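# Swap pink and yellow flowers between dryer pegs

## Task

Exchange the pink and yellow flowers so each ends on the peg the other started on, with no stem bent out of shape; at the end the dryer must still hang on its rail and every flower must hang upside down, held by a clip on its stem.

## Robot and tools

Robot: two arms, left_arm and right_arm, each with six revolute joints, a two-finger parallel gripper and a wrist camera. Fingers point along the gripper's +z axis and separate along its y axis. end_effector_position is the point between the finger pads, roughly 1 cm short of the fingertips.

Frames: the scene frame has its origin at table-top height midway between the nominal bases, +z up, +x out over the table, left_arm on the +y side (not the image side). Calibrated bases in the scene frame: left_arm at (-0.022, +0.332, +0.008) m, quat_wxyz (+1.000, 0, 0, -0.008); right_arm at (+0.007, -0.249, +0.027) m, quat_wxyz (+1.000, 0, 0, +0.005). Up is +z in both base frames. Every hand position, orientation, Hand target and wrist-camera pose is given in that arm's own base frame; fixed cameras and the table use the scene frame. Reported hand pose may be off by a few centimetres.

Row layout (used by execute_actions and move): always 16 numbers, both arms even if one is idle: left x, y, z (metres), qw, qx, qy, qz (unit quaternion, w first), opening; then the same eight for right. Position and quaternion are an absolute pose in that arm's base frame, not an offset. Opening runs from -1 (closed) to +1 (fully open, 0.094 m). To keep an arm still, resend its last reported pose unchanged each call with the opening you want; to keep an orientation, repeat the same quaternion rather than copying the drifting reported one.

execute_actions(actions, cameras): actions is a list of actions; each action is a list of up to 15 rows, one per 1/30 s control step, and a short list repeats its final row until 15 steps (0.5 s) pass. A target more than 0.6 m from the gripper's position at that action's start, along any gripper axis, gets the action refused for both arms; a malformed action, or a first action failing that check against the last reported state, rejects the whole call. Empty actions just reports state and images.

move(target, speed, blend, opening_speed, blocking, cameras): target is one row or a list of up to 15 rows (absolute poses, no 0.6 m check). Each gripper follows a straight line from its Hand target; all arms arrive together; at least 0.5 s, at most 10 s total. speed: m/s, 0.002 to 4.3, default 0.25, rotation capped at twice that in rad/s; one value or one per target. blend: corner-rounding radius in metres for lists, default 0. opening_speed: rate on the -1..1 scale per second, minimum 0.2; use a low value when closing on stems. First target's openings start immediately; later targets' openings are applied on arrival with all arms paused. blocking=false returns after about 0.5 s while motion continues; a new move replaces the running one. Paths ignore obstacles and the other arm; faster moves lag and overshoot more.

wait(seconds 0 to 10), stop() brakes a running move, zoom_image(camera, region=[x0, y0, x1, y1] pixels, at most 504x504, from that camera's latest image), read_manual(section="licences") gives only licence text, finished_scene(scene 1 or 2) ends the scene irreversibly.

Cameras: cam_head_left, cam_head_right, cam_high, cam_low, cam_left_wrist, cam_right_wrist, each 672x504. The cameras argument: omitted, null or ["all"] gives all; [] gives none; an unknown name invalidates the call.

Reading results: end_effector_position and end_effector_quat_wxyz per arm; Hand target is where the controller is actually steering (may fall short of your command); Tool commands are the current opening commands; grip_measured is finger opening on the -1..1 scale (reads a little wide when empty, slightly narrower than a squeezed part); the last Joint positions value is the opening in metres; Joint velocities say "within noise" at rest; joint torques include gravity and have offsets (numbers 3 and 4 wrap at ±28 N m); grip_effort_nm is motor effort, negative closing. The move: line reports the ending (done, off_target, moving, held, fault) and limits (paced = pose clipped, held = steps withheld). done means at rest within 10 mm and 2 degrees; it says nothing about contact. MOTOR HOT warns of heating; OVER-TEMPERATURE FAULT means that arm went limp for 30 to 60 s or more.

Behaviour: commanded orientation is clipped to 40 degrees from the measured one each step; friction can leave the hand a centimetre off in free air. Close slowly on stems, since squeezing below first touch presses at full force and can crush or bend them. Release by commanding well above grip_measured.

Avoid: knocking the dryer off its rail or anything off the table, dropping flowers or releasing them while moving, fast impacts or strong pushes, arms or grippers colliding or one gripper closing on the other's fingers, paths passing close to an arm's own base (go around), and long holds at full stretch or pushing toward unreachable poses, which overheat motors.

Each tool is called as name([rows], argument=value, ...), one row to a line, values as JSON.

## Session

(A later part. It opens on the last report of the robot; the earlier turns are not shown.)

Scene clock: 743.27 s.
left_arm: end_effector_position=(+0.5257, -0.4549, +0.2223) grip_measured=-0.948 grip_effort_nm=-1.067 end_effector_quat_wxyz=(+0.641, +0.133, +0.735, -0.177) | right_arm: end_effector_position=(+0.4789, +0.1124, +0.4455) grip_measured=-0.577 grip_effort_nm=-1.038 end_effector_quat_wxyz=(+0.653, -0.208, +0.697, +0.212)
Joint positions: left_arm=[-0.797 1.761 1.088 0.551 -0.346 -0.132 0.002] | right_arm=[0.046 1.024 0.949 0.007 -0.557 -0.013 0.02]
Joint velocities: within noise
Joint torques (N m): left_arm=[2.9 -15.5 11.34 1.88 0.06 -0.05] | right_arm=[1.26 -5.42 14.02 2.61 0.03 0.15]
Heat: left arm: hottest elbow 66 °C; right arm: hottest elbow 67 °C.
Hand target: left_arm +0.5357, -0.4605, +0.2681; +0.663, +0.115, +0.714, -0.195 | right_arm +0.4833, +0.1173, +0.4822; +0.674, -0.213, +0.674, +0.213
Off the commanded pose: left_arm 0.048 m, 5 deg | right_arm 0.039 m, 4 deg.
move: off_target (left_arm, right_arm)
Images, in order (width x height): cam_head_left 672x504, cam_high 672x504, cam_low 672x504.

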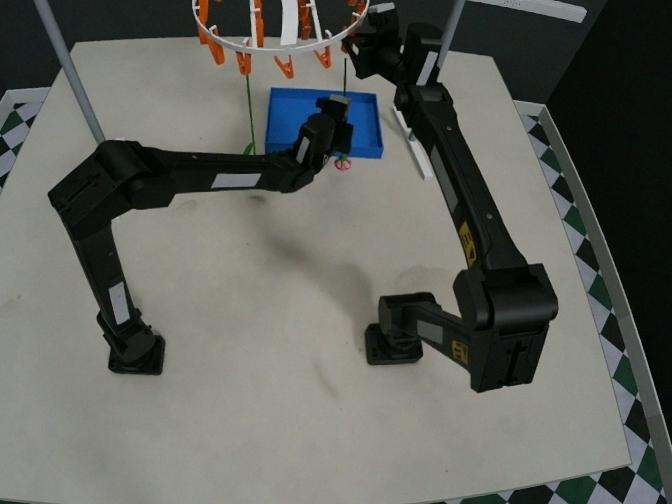

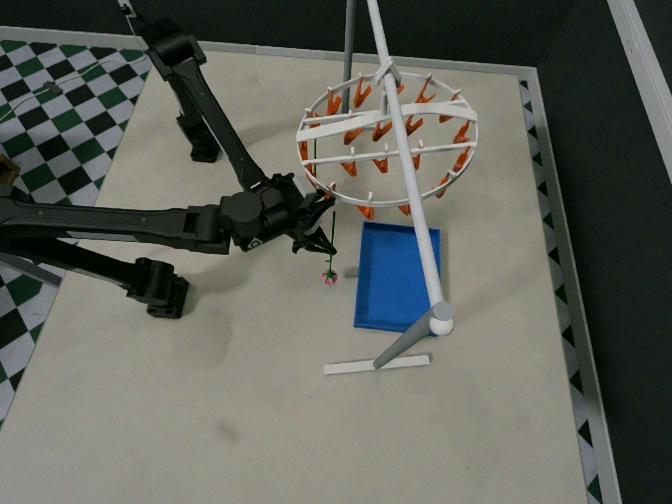

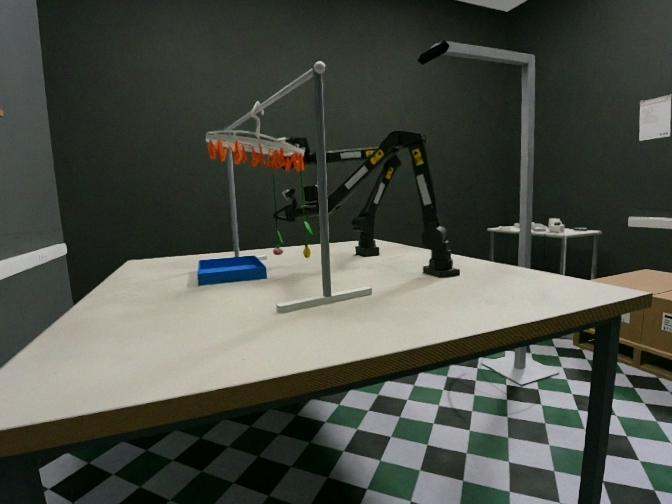

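move(target=[0.532,-0.465,0.282,0.6628,0.1148,0.7137,-0.1951,-1,0.486,0.118,0.483,0.6744,-0.2126,0.6744,0.2126,-0.75], speed=0.05, cameras=["cam_head_left","cam_low","cam_high"])

zoom_image(camera="cam_low", region=[265, 145, 300, 182])

zoom_image(camera="cam_high", region=[310, 180, 350, 230])

zoom_image(camera="cam_head_left", region=[330, 35, 360, 68])

Scene clock: 748.97 s.
left_arm: end_effector_position=(+0.5253, -0.4529, +0.2367) grip_measured=-0.948 grip_effort_nm=-1.067 end_effector_quat_wxyz=(+0.643, +0.130, +0.734, -0.176) | right_arm: end_effector_position=(+0.4789, +0.1124, +0.4455) grip_measured=-0.577 grip_effort_nm=-1.028 end_effector_quat_wxyz=(+0.653, -0.208, +0.697, +0.212)
Joint positions: left_arm=[-0.797 1.735 1.096 0.52 -0.353 -0.134 0.002] | right_arm=[0.046 1.024 0.949 0.007 -0.557 -0.013 0.02]
Joint velocities: within noise
Joint torques (N m): left_arm=[2.08 -15.44 11.55 1.73 -0.1 -0.05] | right_arm=[1.26 -5.19 13.93 2.65 0.03 0.16]
Heat: left arm: hottest elbow 68 °C; right arm: hottest elbow 67 °C.
Hand target: left_arm +0.5298, -0.4630, +0.2821; +0.663, +0.115, +0.714, -0.195 | right_arm +0.4833, +0.1173, +0.4822; +0.674, -0.213, +0.674, +0.213
Off the commanded pose: left_arm 0.047 m, 4 deg | right_arm 0.039 m, 4 deg.
move: off_target (left_arm, right_arm)
Images, in order (width x height): cam_head_left 672x504, cam_high 672x504, cam_low 672x504.

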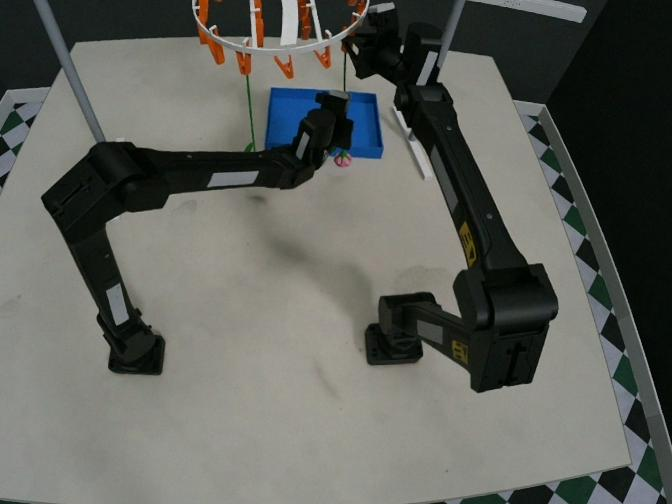

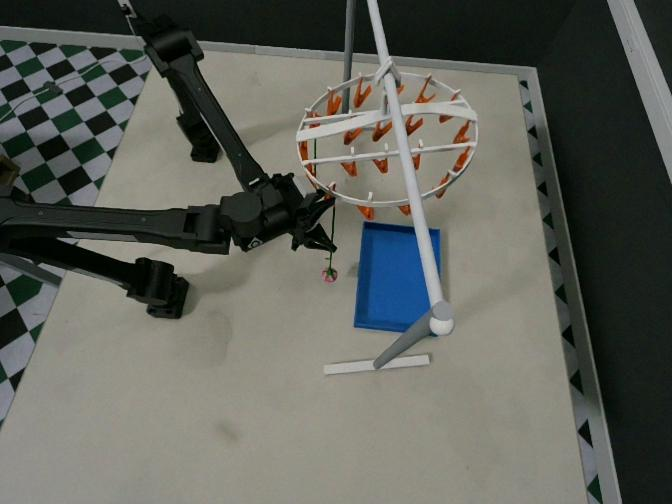

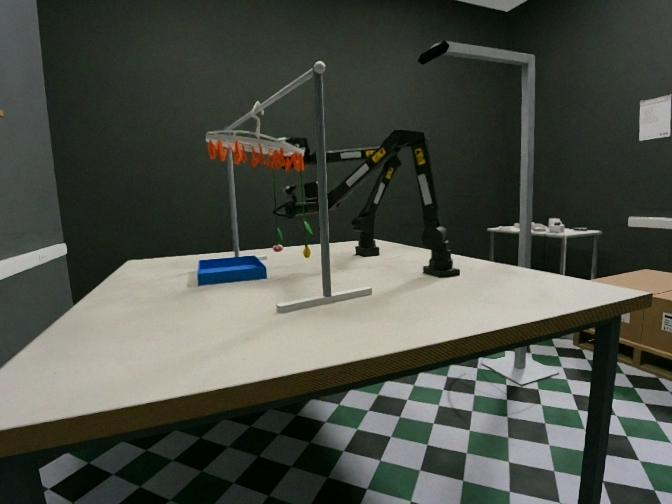

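Scaled by 13.622 from the camera's 672x504 image, which has a finer 960x720 frame.

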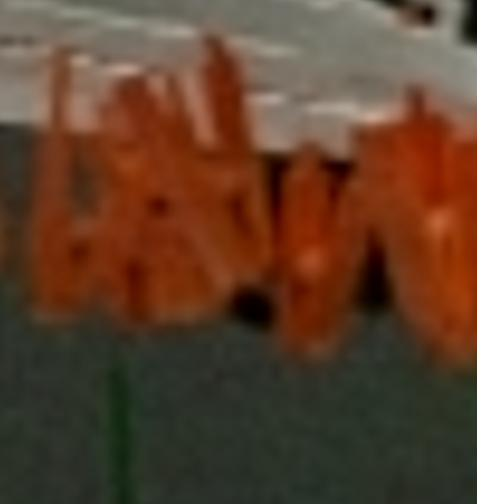

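Scaled by 10.080 from the camera's 672x504 image, which has a finer 960x720 frame.

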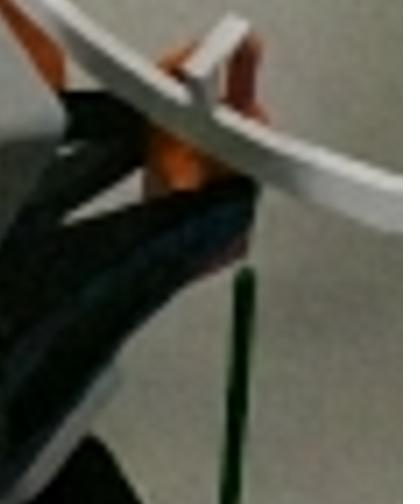

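Scaled by 15.273 from the camera's 672x504 image, which has a finer 960x720 frame.

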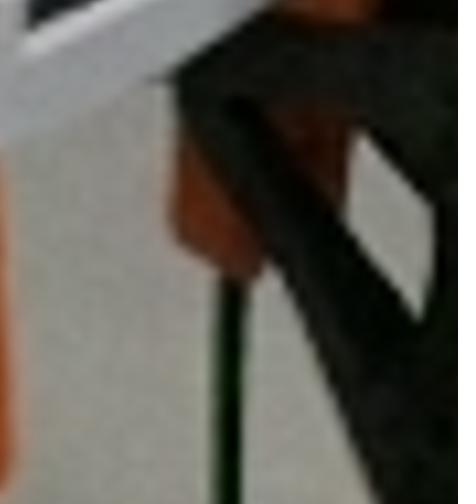

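move([
  [0.528,-0.466,0.264,0.6628,0.1148,0.7137,-0.1951,-1,0.486,0.118,0.483,0.6744,-0.2126,0.6744,0.2126,-0.75],
  [0.521,-0.470,0.275,0.6628,0.1148,0.7137,-0.1951,-1,0.486,0.118,0.483,0.6744,-0.2126,0.6744,0.2126,-0.75],
], speed=0.06, cameras=["cam_head_left","cam_low","cam_high"])

zoom_image(camera="cam_low", region=[265, 145, 300, 182])

zoom_image(camera="cam_high", region=[310, 180, 350, 230])

zoom_image(camera="cam_head_left", region=[330, 35, 360, 68])

Scene clock: 753.70 s.
left_arm: end_effector_position=(+0.5198, -0.4579, +0.2380) grip_measured=-0.948 grip_effort_nm=-1.062 end_effector_quat_wxyz=(+0.645, +0.127, +0.733, -0.175) | right_arm: end_effector_position=(+0.4789, +0.1124, +0.4455) grip_measured=-0.577 grip_effort_nm=-1.028 end_effector_quat_wxyz=(+0.653, -0.208, +0.697, +0.212)
Joint positions: left_arm=[-0.812 1.735 1.096 0.524 -0.374 -0.135 0.002] | right_arm=[0.046 1.024 0.949 0.007 -0.557 -0.013 0.02]
Joint velocities: left_arm=[-0.044 -0.015 0.002 -0.017 -0.007 -0.051 -0.001] | right_arm=[within noise]
Joint torques (N m): left_arm=[1.85 -15.15 10.37 2.35 -0.11 -0.05] | right_arm=[1.38 -5.25 13.94 2.65 0.03 0.17]
Heat: left arm: hottest elbow 68 °C; right arm: hottest elbow 68 °C.
Hand target: left_arm +0.5197, -0.4687, +0.2749; +0.663, +0.115, +0.714, -0.195 | right_arm +0.4833, +0.1173, +0.4822; +0.674, -0.213, +0.674, +0.213
Off the commanded pose: left_arm 0.039 m, 4 deg | right_arm 0.039 m, 4 deg.
move: off_target (left_arm, right_arm)
Images, in order (width x height): cam_head_left 672x504, cam_high 672x504, cam_low 672x504.

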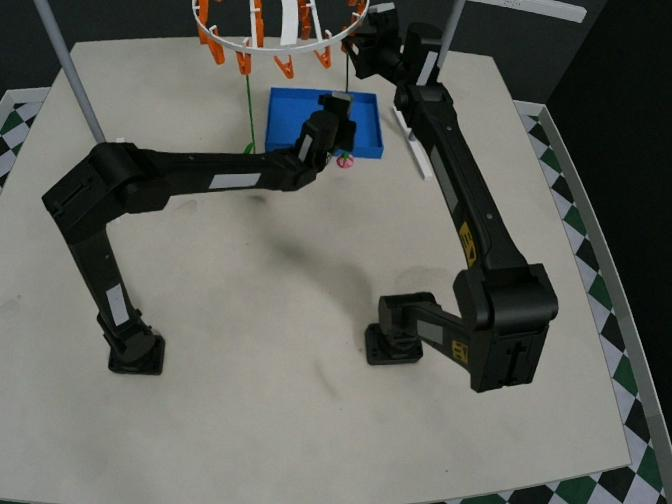

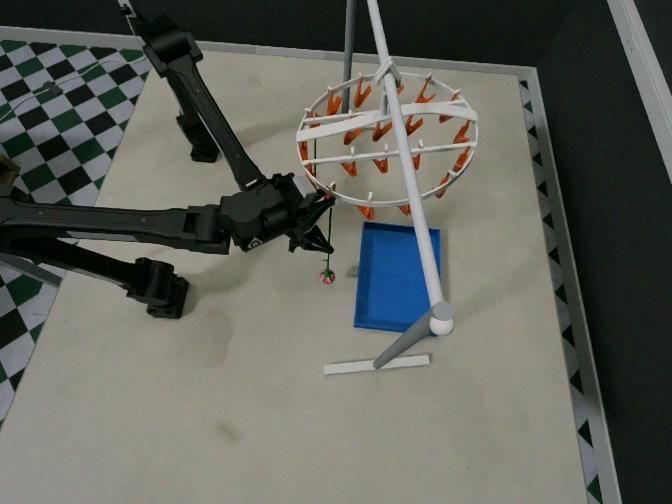

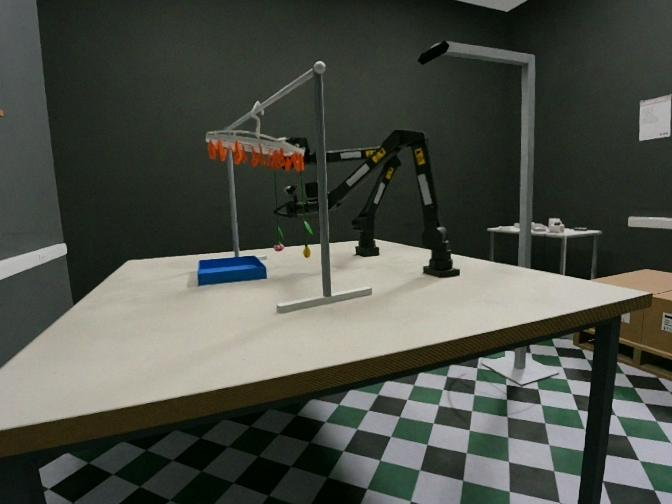

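Scaled by 13.622 from the camera's 672x504 image, which has a finer 960x720 frame.

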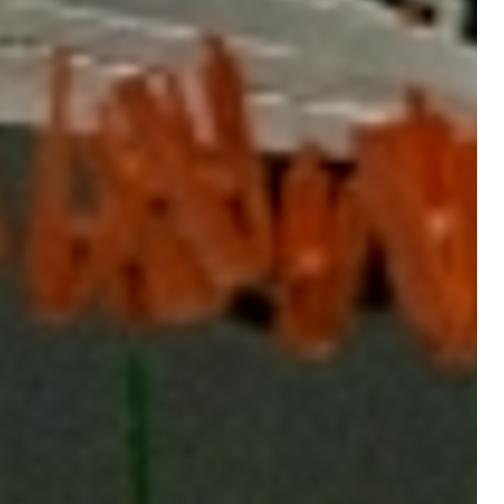

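Scaled by 10.080 from the camera's 672x504 image, which has a finer 960x720 frame.

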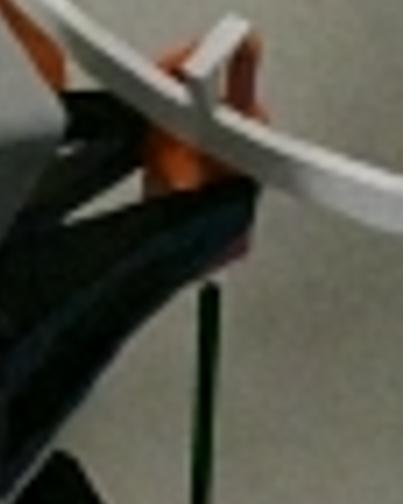

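Scaled by 15.273 from the camera's 672x504 image, which has a finer 960x720 frame.

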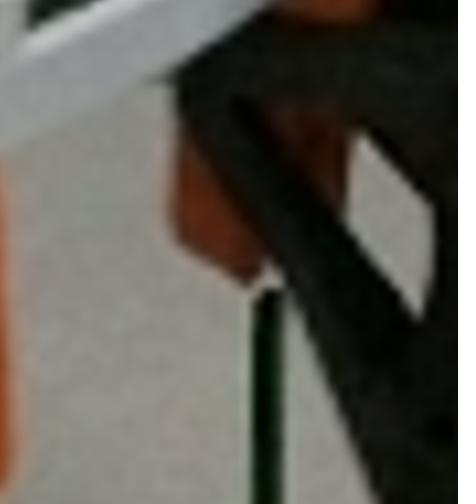

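move(target=[0.521,-0.470,0.289,0.6628,0.1148,0.7137,-0.1951,-1,0.486,0.118,0.483,0.6744,-0.2126,0.6744,0.2126,-0.75], speed=0.05, cameras=["cam_head_left","cam_high","cam_low"])

zoom_image(camera="cam_head_left", region=[330, 35, 360, 68])

zoom_image(camera="cam_low", region=[265, 145, 300, 182])

zoom_image(camera="cam_high", region=[310, 180, 350, 230])

Scene clock: 769.10 s.
left_arm: end_effector_position=(+0.5175, -0.4566, +0.2452) grip_measured=-0.948 grip_effort_nm=-1.062 end_effector_quat_wxyz=(+0.644, +0.128, +0.734, -0.175) | right_arm: end_effector_position=(+0.4789, +0.1124, +0.4455) grip_measured=-0.577 grip_effort_nm=-1.038 end_effector_quat_wxyz=(+0.653, -0.208, +0.697, +0.212)
Joint positions: left_arm=[-0.813 1.717 1.096 0.504 -0.374 -0.135 0.002] | right_arm=[0.046 1.024 0.949 0.007 -0.557 -0.013 0.02]
Joint velocities: within noise
Joint torques (N m): left_arm=[1.85 -15.27 11.4 1.73 -0.09 -0.04] | right_arm=[1.32 -5.25 13.93 2.7 0.03 0.15]
Heat: left arm: hottest elbow 69 °C; right arm: hottest elbow 69 °C.
Hand target: left_arm +0.5191, -0.4681, +0.2890; +0.663, +0.115, +0.714, -0.195 | right_arm +0.4833, +0.1173, +0.4822; +0.674, -0.213, +0.674, +0.213
Off the commanded pose: left_arm 0.046 m, 4 deg | right_arm 0.039 m, 4 deg.
move: off_target (left_arm, right_arm)
Images, in order (width x height): cam_head_left 672x504, cam_high 672x504, cam_low 672x504.

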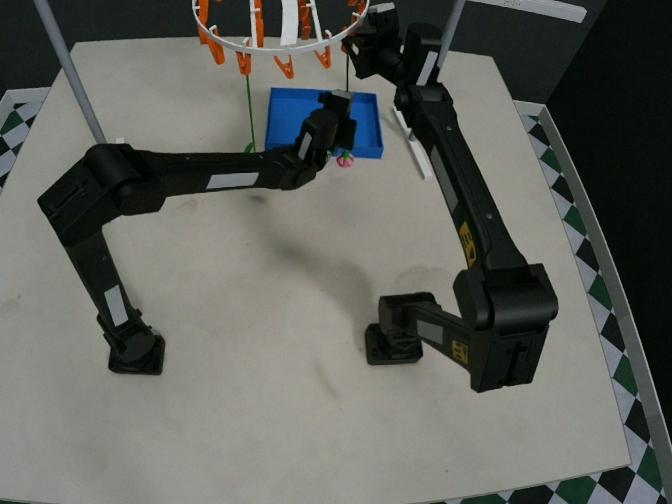

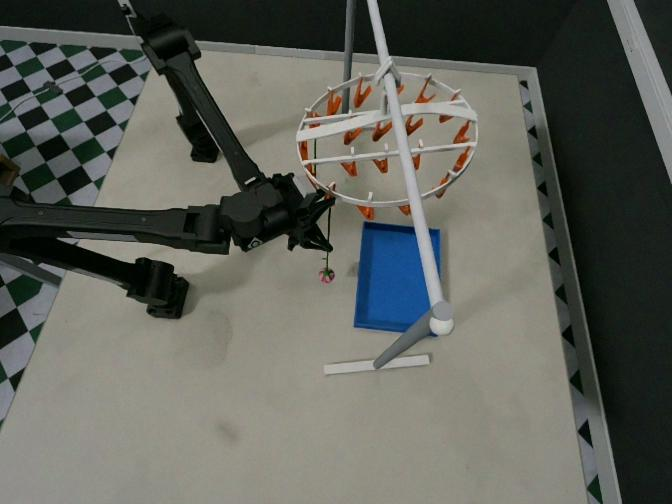

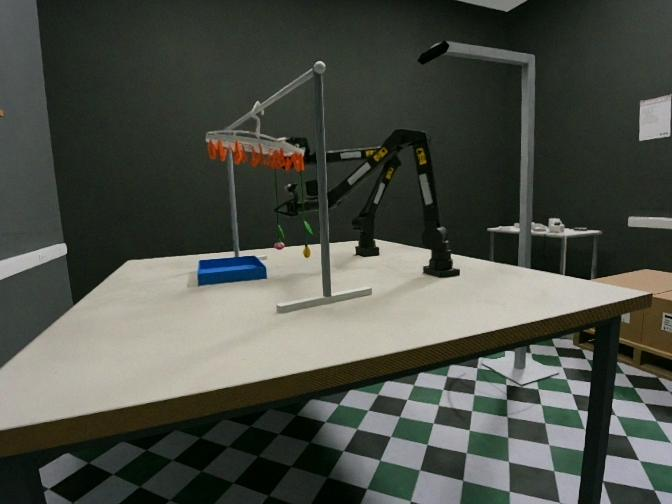

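Scaled by 15.273 from the camera's 672x504 image, which has a finer 960x720 frame.

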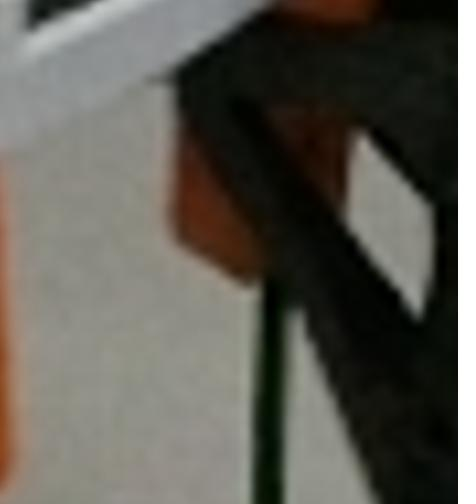

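Scaled by 13.622 from the camera's 672x504 image, which has a finer 960x720 frame.

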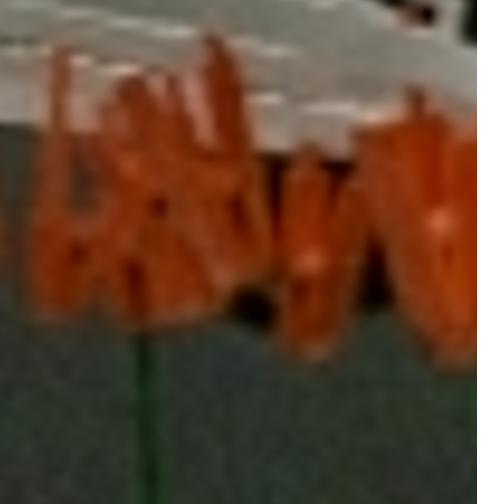

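Scaled by 10.080 from the camera's 672x504 image, which has a finer 960x720 frame.

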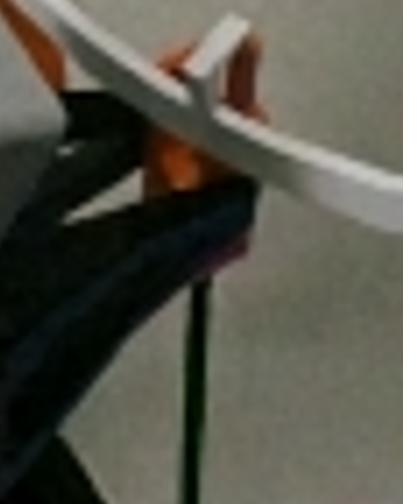

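move(target=[0.522,-0.470,0.304,0.6628,0.1148,0.7137,-0.1951,-1,0.486,0.118,0.483,0.6744,-0.2126,0.6744,0.2126,-0.75], speed=0.05, cameras=["cam_head_left","cam_high","cam_low"])

zoom_image(camera="cam_head_left", region=[330, 35, 360, 68])

zoom_image(camera="cam_low", region=[265, 145, 300, 182])

zoom_image(camera="cam_high", region=[310, 180, 350, 230])

Scene clock: 772.53 s.
left_arm: end_effector_position=(+0.5176, -0.4565, +0.2580) grip_measured=-0.948 grip_effort_nm=-1.062 end_effector_quat_wxyz=(+0.643, +0.128, +0.735, -0.174) | right_arm: end_effector_position=(+0.4789, +0.1124, +0.4455) grip_measured=-0.577 grip_effort_nm=-1.038 end_effector_quat_wxyz=(+0.653, -0.208, +0.697, +0.211)
Joint positions: left_arm=[-0.813 1.697 1.11 0.466 -0.375 -0.136 0.002] | right_arm=[0.046 1.024 0.949 0.007 -0.557 -0.013 0.02]
Joint velocities: within noise
Joint torques (N m): left_arm=[1.9 -15.09 11.89 1.73 -0.05 -0.04] | right_arm=[1.44 -5.19 13.94 2.67 0.04 0.16]
Heat: left arm: hottest elbow 69 °C; right arm: hottest elbow 69 °C.
Hand target: left_arm +0.5198, -0.4678, +0.3041; +0.663, +0.115, +0.714, -0.195 | right_arm +0.4833, +0.1173, +0.4822; +0.675, -0.213, +0.674, +0.213
Off the commanded pose: left_arm 0.048 m, 4 deg | right_arm 0.039 m, 4 deg.
move: off_target (left_arm, right_arm)
Images, in order (width x height): cam_head_left 672x504, cam_high 672x504, cam_low 672x504.

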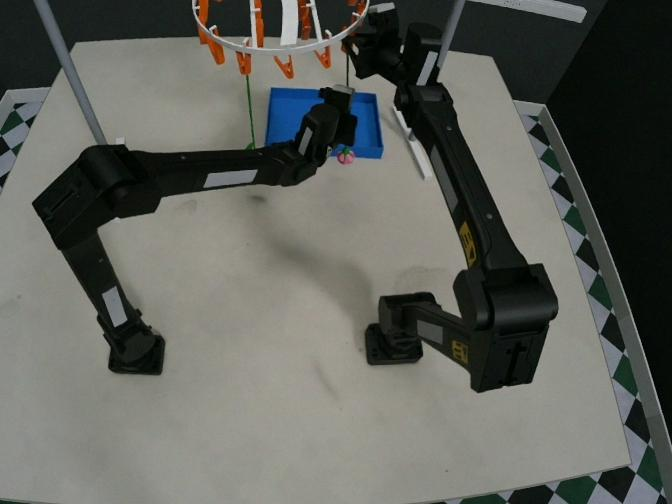

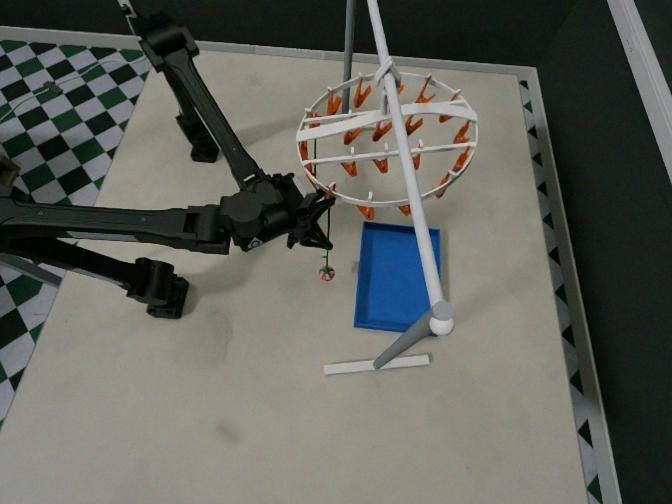

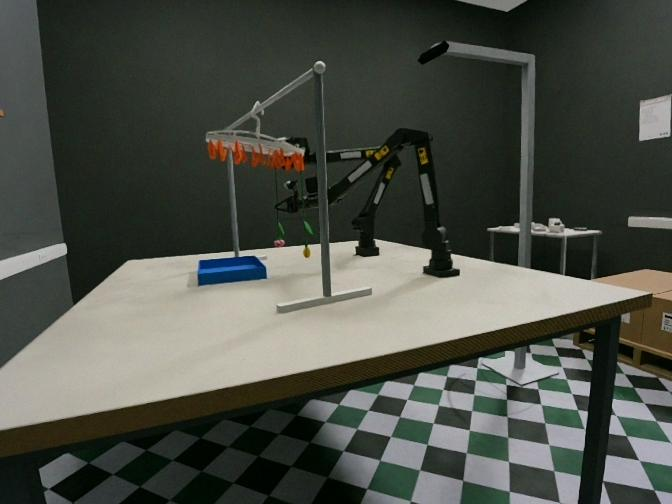

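Scaled by 15.273 from the camera's 672x504 image, which has a finer 960x720 frame.

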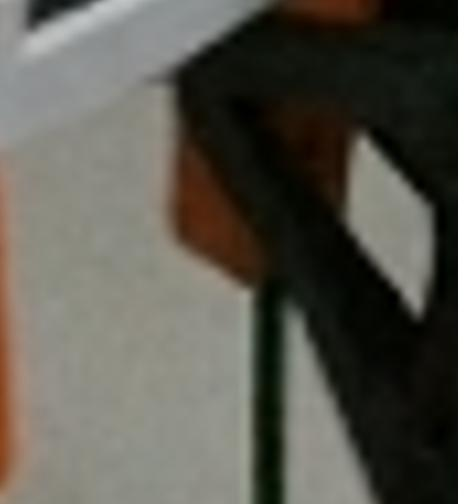

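Scaled by 13.622 from the camera's 672x504 image, which has a finer 960x720 frame.

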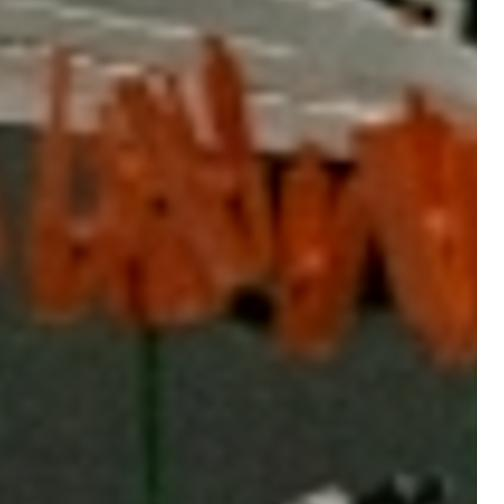

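Scaled by 10.080 from the camera's 672x504 image, which has a finer 960x720 frame.

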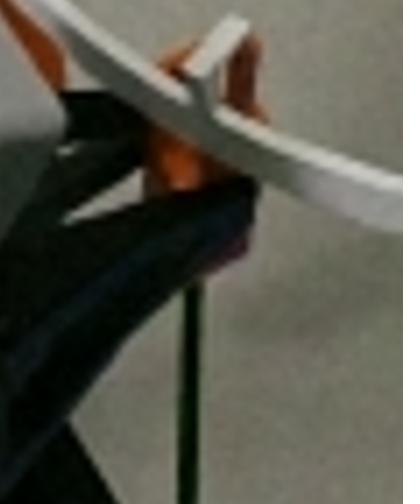

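move([
  [0.523,-0.470,0.307,0.6628,0.1148,0.7137,-0.1951,-1,0.486,0.118,0.483,0.6744,-0.2126,0.6744,0.2126,-0.75],
  [0.523,-0.470,0.307,0.6628,0.1148,0.7137,-0.1951,-1,0.486,0.118,0.483,0.6744,-0.2126,0.6744,0.2126,0.32],
], speed=0.05, opening_speed=0.6, cameras=["cam_head_left","cam_right_wrist","cam_low"])

zoom_image(camera="cam_head_left", region=[330, 35, 360, 68])

Scene clock: 779.20 s.
left_arm: end_effector_position=(+0.5180, -0.4570, +0.2597) grip_measured=-0.948 grip_effort_nm=-1.062 end_effector_quat_wxyz=(+0.643, +0.128, +0.735, -0.173) | right_arm: end_effector_position=(+0.4789, +0.1123, +0.4455) grip_measured=+0.318 grip_effort_nm=0.076 end_effector_quat_wxyz=(+0.653, -0.208, +0.697, +0.211)
Joint positions: left_arm=[-0.813 1.695 1.115 0.457 -0.375 -0.136 0.002] | right_arm=[0.046 1.024 0.949 0.007 -0.556 -0.013 0.062]
Joint velocities: within noise
Joint torques (N m): left_arm=[2.02 -15.15 11.99 1.77 0 -0.04] | right_arm=[1.44 -5.19 14 2.66 0 0.17]
Heat: left arm: hottest elbow 70 °C; right arm: hottest elbow 69 °C.
Hand target: left_arm +0.5207, -0.4677, +0.3069; +0.663, +0.115, +0.714, -0.195 | right_arm +0.4833, +0.1173, +0.4822; +0.674, -0.213, +0.674, +0.213
Off the commanded pose: left_arm 0.049 m, 4 deg | right_arm 0.039 m, 4 deg.
move: off_target (left_arm, right_arm); target 2's new opening was sent with right_arm's hand 0.039 m and 4 deg from that target
camera_calibration:
cam_right_wrist: T_world_to_cam=[[0.571093, -0.820756, -0.0145757, -0.175921], [-0.391186, -0.256497, -0.883845, 0.651067], [0.721683, 0.51046, -0.467552, -0.107798], [0, 0, 0, 1]] pos_world=[0.432952, 0.0776349, 0.522477]
Images, in order (width x height): cam_head_left 672x504, cam_low 672x504, cam_right_wrist 672x504.

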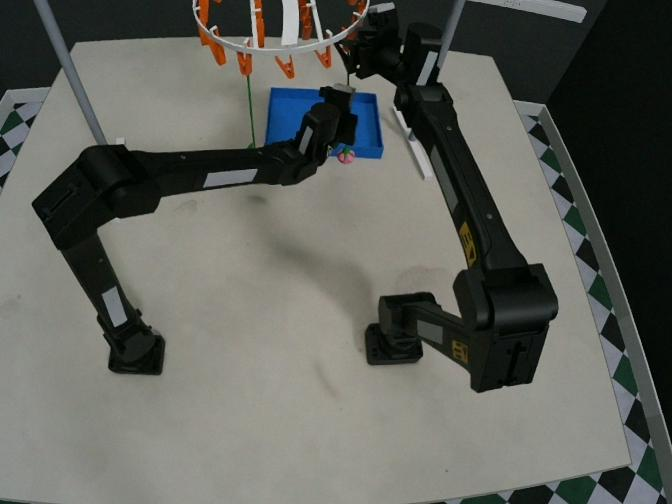

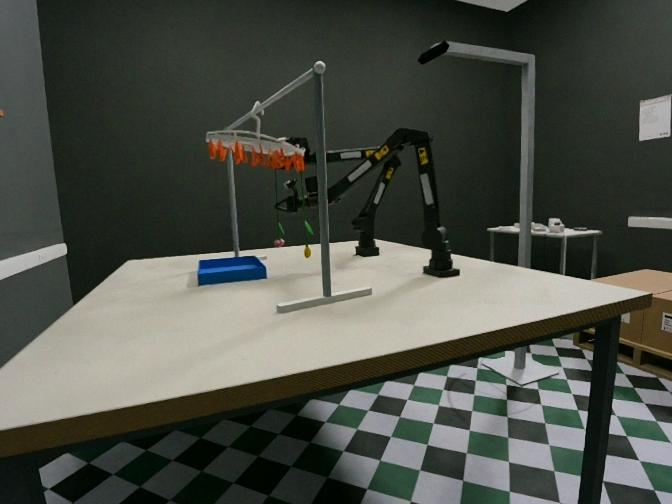

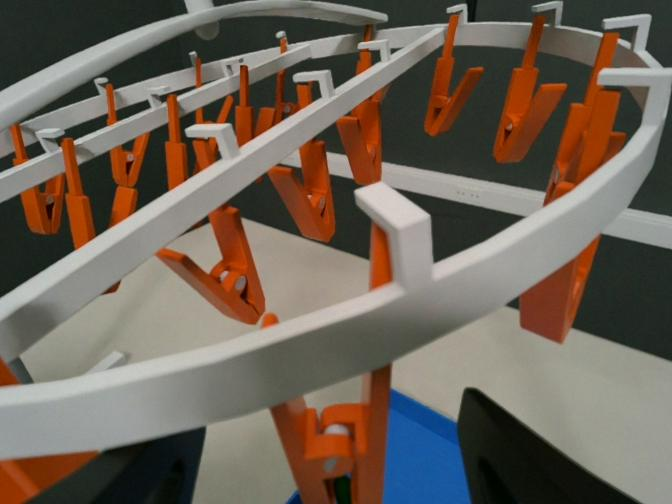

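Scaled by 15.273 from the camera's 672x504 image, which has a finer 960x720 frame.

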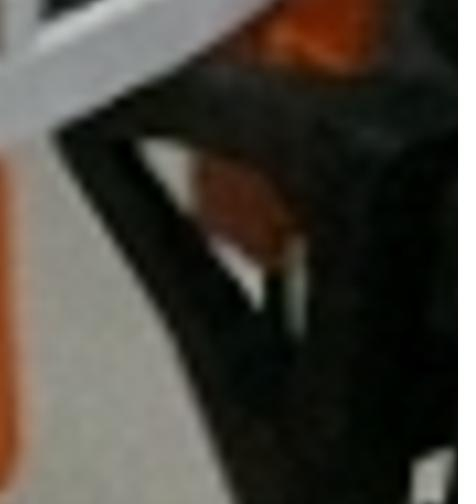

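move(target=[0.523,-0.470,0.307,0.6628,0.1148,0.7137,-0.1951,-1,0.385,0.05,0.465,0.6744,-0.2126,0.6744,0.2126,0.32], speed=0.1, cameras=["cam_head_left","cam_right_wrist","cam_left_wrist"])

zoom_image(camera="cam_right_wrist", region=[230, 220, 480, 480])

Scene clock: 782.67 s.
left_arm: end_effector_position=(+0.5173, -0.4562, +0.2670) grip_measured=-0.948 grip_effort_nm=-1.062 end_effector_quat_wxyz=(+0.646, +0.126, +0.732, -0.176) | right_arm: end_effector_position=(+0.3856, +0.0535, +0.4712) grip_measured=+0.319 grip_effort_nm=0.071 end_effector_quat_wxyz=(+0.680, -0.222, +0.667, +0.208)
Joint positions: left_arm=[-0.813 1.685 1.116 0.457 -0.375 -0.136 0.002] | right_arm=[-0.184 0.762 0.834 -0.057 -0.802 -0.013 0.062]
Joint velocities: within noise
Joint torques (N m): left_arm=[2.02 -14.21 12.04 1.74 0 -0.04] | right_arm=[-0.15 -1.96 8.51 1.5 -0.11 0.16]
Heat: left arm: hottest elbow 70 °C; right arm: hottest elbow 69 °C.
Hand target: left_arm +0.5210, -0.4680, +0.3069; +0.663, +0.115, +0.714, -0.195 | right_arm +0.3850, +0.0500, +0.4651; +0.674, -0.213, +0.674, +0.212
Off the commanded pose: left_arm 0.043 m, 4 deg | right_arm 0.007 m, 2 deg.
move: off_target (left_arm)
camera_calibration:
cam_left_wrist: T_world_to_cam=[[-0.409253, -0.908895, 0.0801326, -0.224429], [-0.496351, 0.148079, -0.855399, 0.591365], [0.765602, -0.389849, -0.511733, -0.34678], [0, 0, 0, 1]] pos_world=[0.467172, -0.426743, 0.346379]
cam_right_wrist: T_world_to_cam=[[0.583828, -0.811217, 0.0327422, -0.198226], [-0.312126, -0.2615, -0.913343, 0.605956], [0.749481, 0.523016, -0.405873, -0.0388183], [0, 0, 0, 1]] pos_world=[0.333959, 0.0179556, 0.544181]
Images, in order (width x height): cam_head_left 672x504, cam_left_wrist 672x504, cam_right_wrist 672x504.

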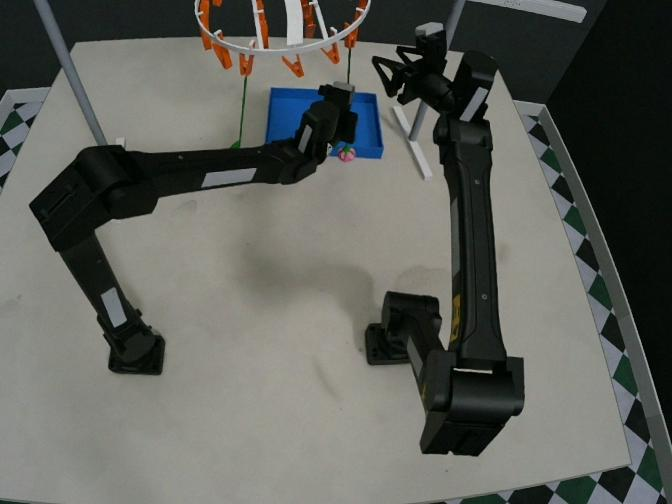

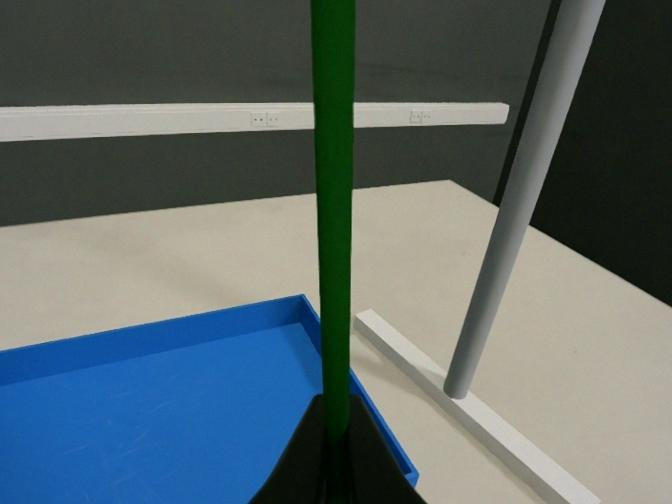

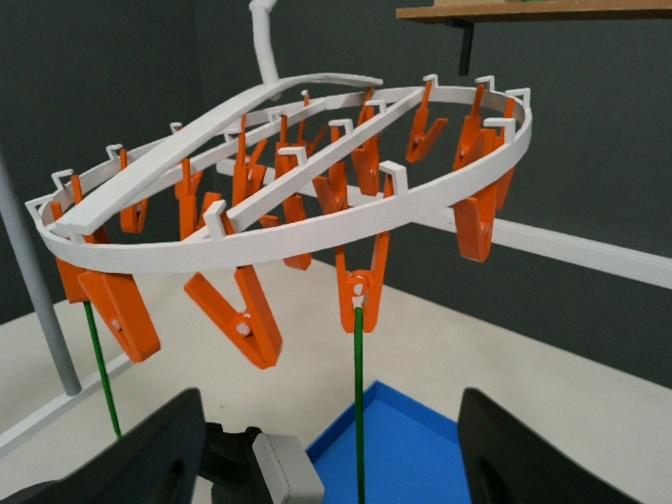

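Scaled by 1.938 from the camera's 672x504 image, which has a finer 960x720 frame.

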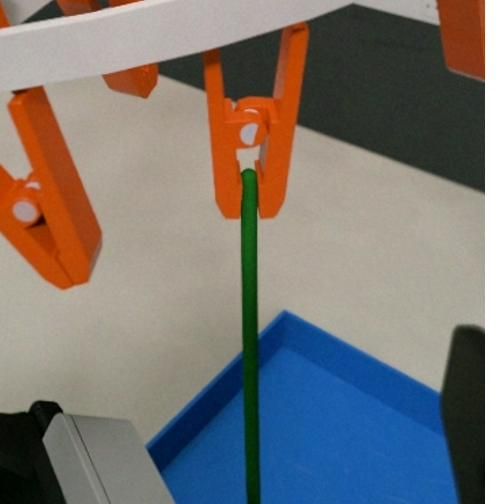

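move([
  [0.521,-0.466,0.292,0.6628,0.1148,0.7137,-0.1951,-1,0.32,0.0,0.43,0.6744,-0.2126,0.6744,0.2126,0.32],
  [0.521,-0.466,0.292,0.6628,0.1148,0.7137,-0.1951,-0.5,0.32,0.0,0.43,0.6744,-0.2126,0.6744,0.2126,0.32],
], speed=0.1, opening_speed=0.6, cameras=["cam_head_left","cam_left_wrist"])

Scene clock: 787.63 s.
left_arm: end_effector_position=(+0.5174, -0.4564, +0.2688) grip_measured=-0.502 grip_effort_nm=0.056 end_effector_quat_wxyz=(+0.648, +0.125, +0.730, -0.178) | right_arm: end_effector_position=(+0.3217, +0.0023, +0.4351) grip_measured=+0.319 grip_effort_nm=0.076 end_effector_quat_wxyz=(+0.678, -0.223, +0.669, +0.208)
Joint positions: left_arm=[-0.813 1.685 1.116 0.465 -0.375 -0.136 0.023] | right_arm=[-0.49 0.613 0.69 -0.065 -1.109 -0.013 0.062]
Joint velocities: within noise
Joint torques (N m): left_arm=[2.14 -13.27 10.17 3.1 0.09 -0.04] | right_arm=[-0.26 0.5 8.31 1.31 -0.1 0.14]
Heat: left arm: hottest elbow 71 °C; right arm: hottest elbow 67 °C.
Hand target: left_arm +0.5201, -0.4652, +0.2918; +0.663, +0.115, +0.714, -0.195 | right_arm +0.3201, +0.0001, +0.4300; +0.674, -0.213, +0.674, +0.213
Off the commanded pose: left_arm 0.025 m, 3 deg | right_arm 0.006 m, 1 deg.
move: off_target (left_arm); target 2's new opening was sent with left_arm's hand 0.026 m and 3 deg from that target
camera_calibration:
cam_left_wrist: T_world_to_cam=[[-0.409691, -0.908435, 0.0830652, -0.225009], [-0.491901, 0.143316, -0.858775, 0.589424], [0.768236, -0.392692, -0.505575, -0.350305], [0, 0, 0, 1]] pos_world=[0.466871, -0.426442, 0.347768]
Images, in order (width x height): cam_head_left 672x504, cam_left_wrist 672x504.

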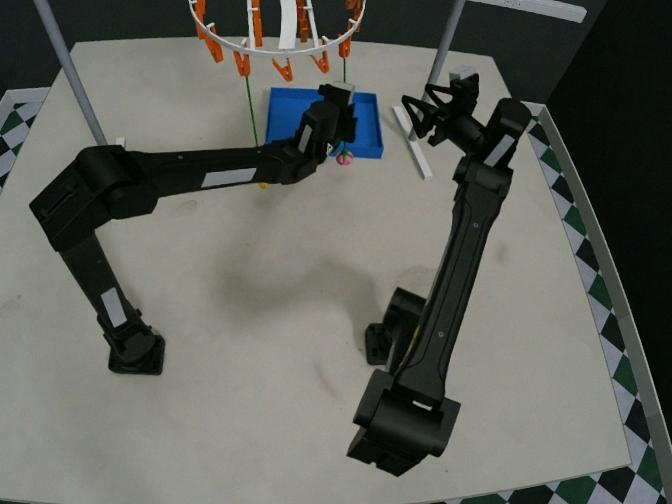

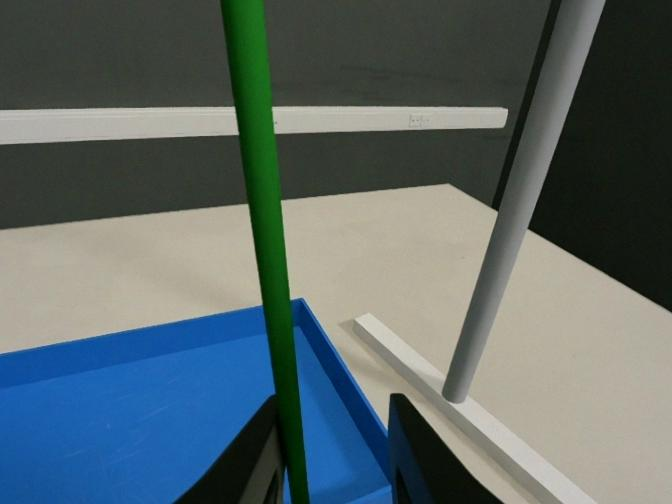

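move([
  [0.524,-0.453,0.29,0.6628,0.1148,0.7137,-0.1951,-0.5,0.32,0.0,0.43,0.6744,-0.2126,0.6744,0.2126,0.32],
  [0.42,-0.402,0.285,0.6628,0.1148,0.7137,-0.1951,-0.5,0.32,0.0,0.43,0.6744,-0.2126,0.6744,0.2126,0.32],
], speed=0.08, cameras=["cam_head_left","cam_left_wrist","cam_low"])

Scene clock: 792.50 s.
left_arm: end_effector_position=(+0.4259, -0.3998, +0.2694) grip_measured=-0.502 grip_effort_nm=0.056 end_effector_quat_wxyz=(+0.653, +0.123, +0.725, -0.180) | right_arm: end_effector_position=(+0.3217, +0.0023, +0.4350) grip_measured=+0.319 grip_effort_nm=0.071 end_effector_quat_wxyz=(+0.678, -0.223, +0.669, +0.208)
Joint positions: left_arm=[-0.879 1.445 0.817 0.537 -0.44 -0.139 0.023] | right_arm=[-0.49 0.613 0.69 -0.065 -1.109 -0.013 0.062]
Joint velocities: within noise
Joint torques (N m): left_arm=[1.79 -10.99 7.61 3.02 -0.1 -0.05] | right_arm=[-0.21 0.38 8.39 1.36 -0.11 0.16]
Heat: left arm: hottest elbow 70 °C; right arm: hottest elbow 67 °C.
Hand target: left_arm +0.4201, -0.4019, +0.2847; +0.663, +0.115, +0.714, -0.195 | right_arm +0.3201, +0.0001, +0.4300; +0.674, -0.213, +0.674, +0.213
Off the commanded pose: left_arm 0.017 m, 3 deg | right_arm 0.006 m, 1 deg.
move: off_target (left_arm)
camera_calibration:
cam_left_wrist: T_world_to_cam=[[-0.410689, -0.907717, 0.0859342, -0.211274], [-0.48157, 0.135916, -0.865805, 0.531287], [0.774226, -0.39696, -0.492948, -0.265147], [0, 0, 0, 1]] pos_world=[0.374368, -0.36924, 0.347443]
Images, in order (width x height): cam_head_left 672x504, cam_low 672x504, cam_left_wrist 672x504.

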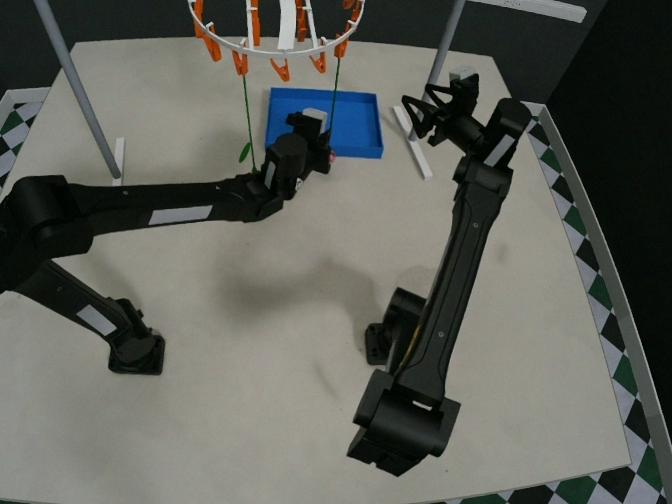

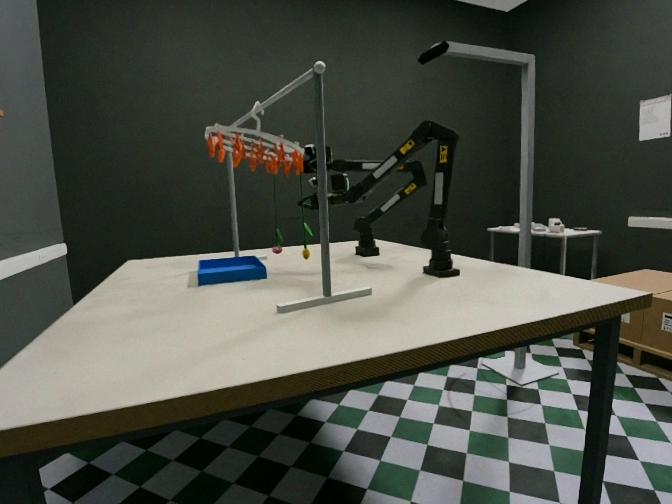

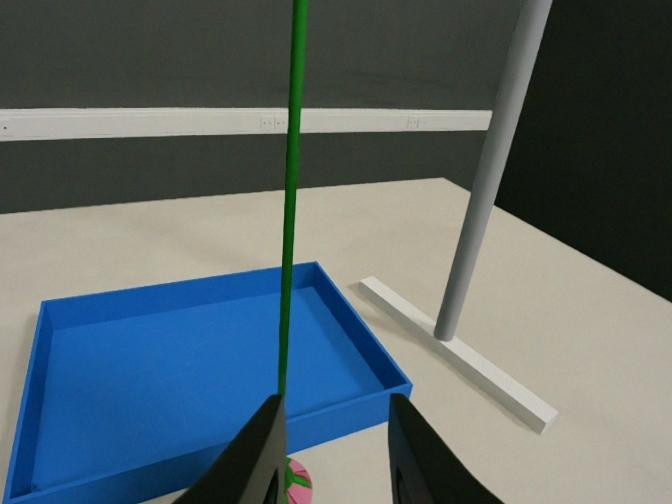

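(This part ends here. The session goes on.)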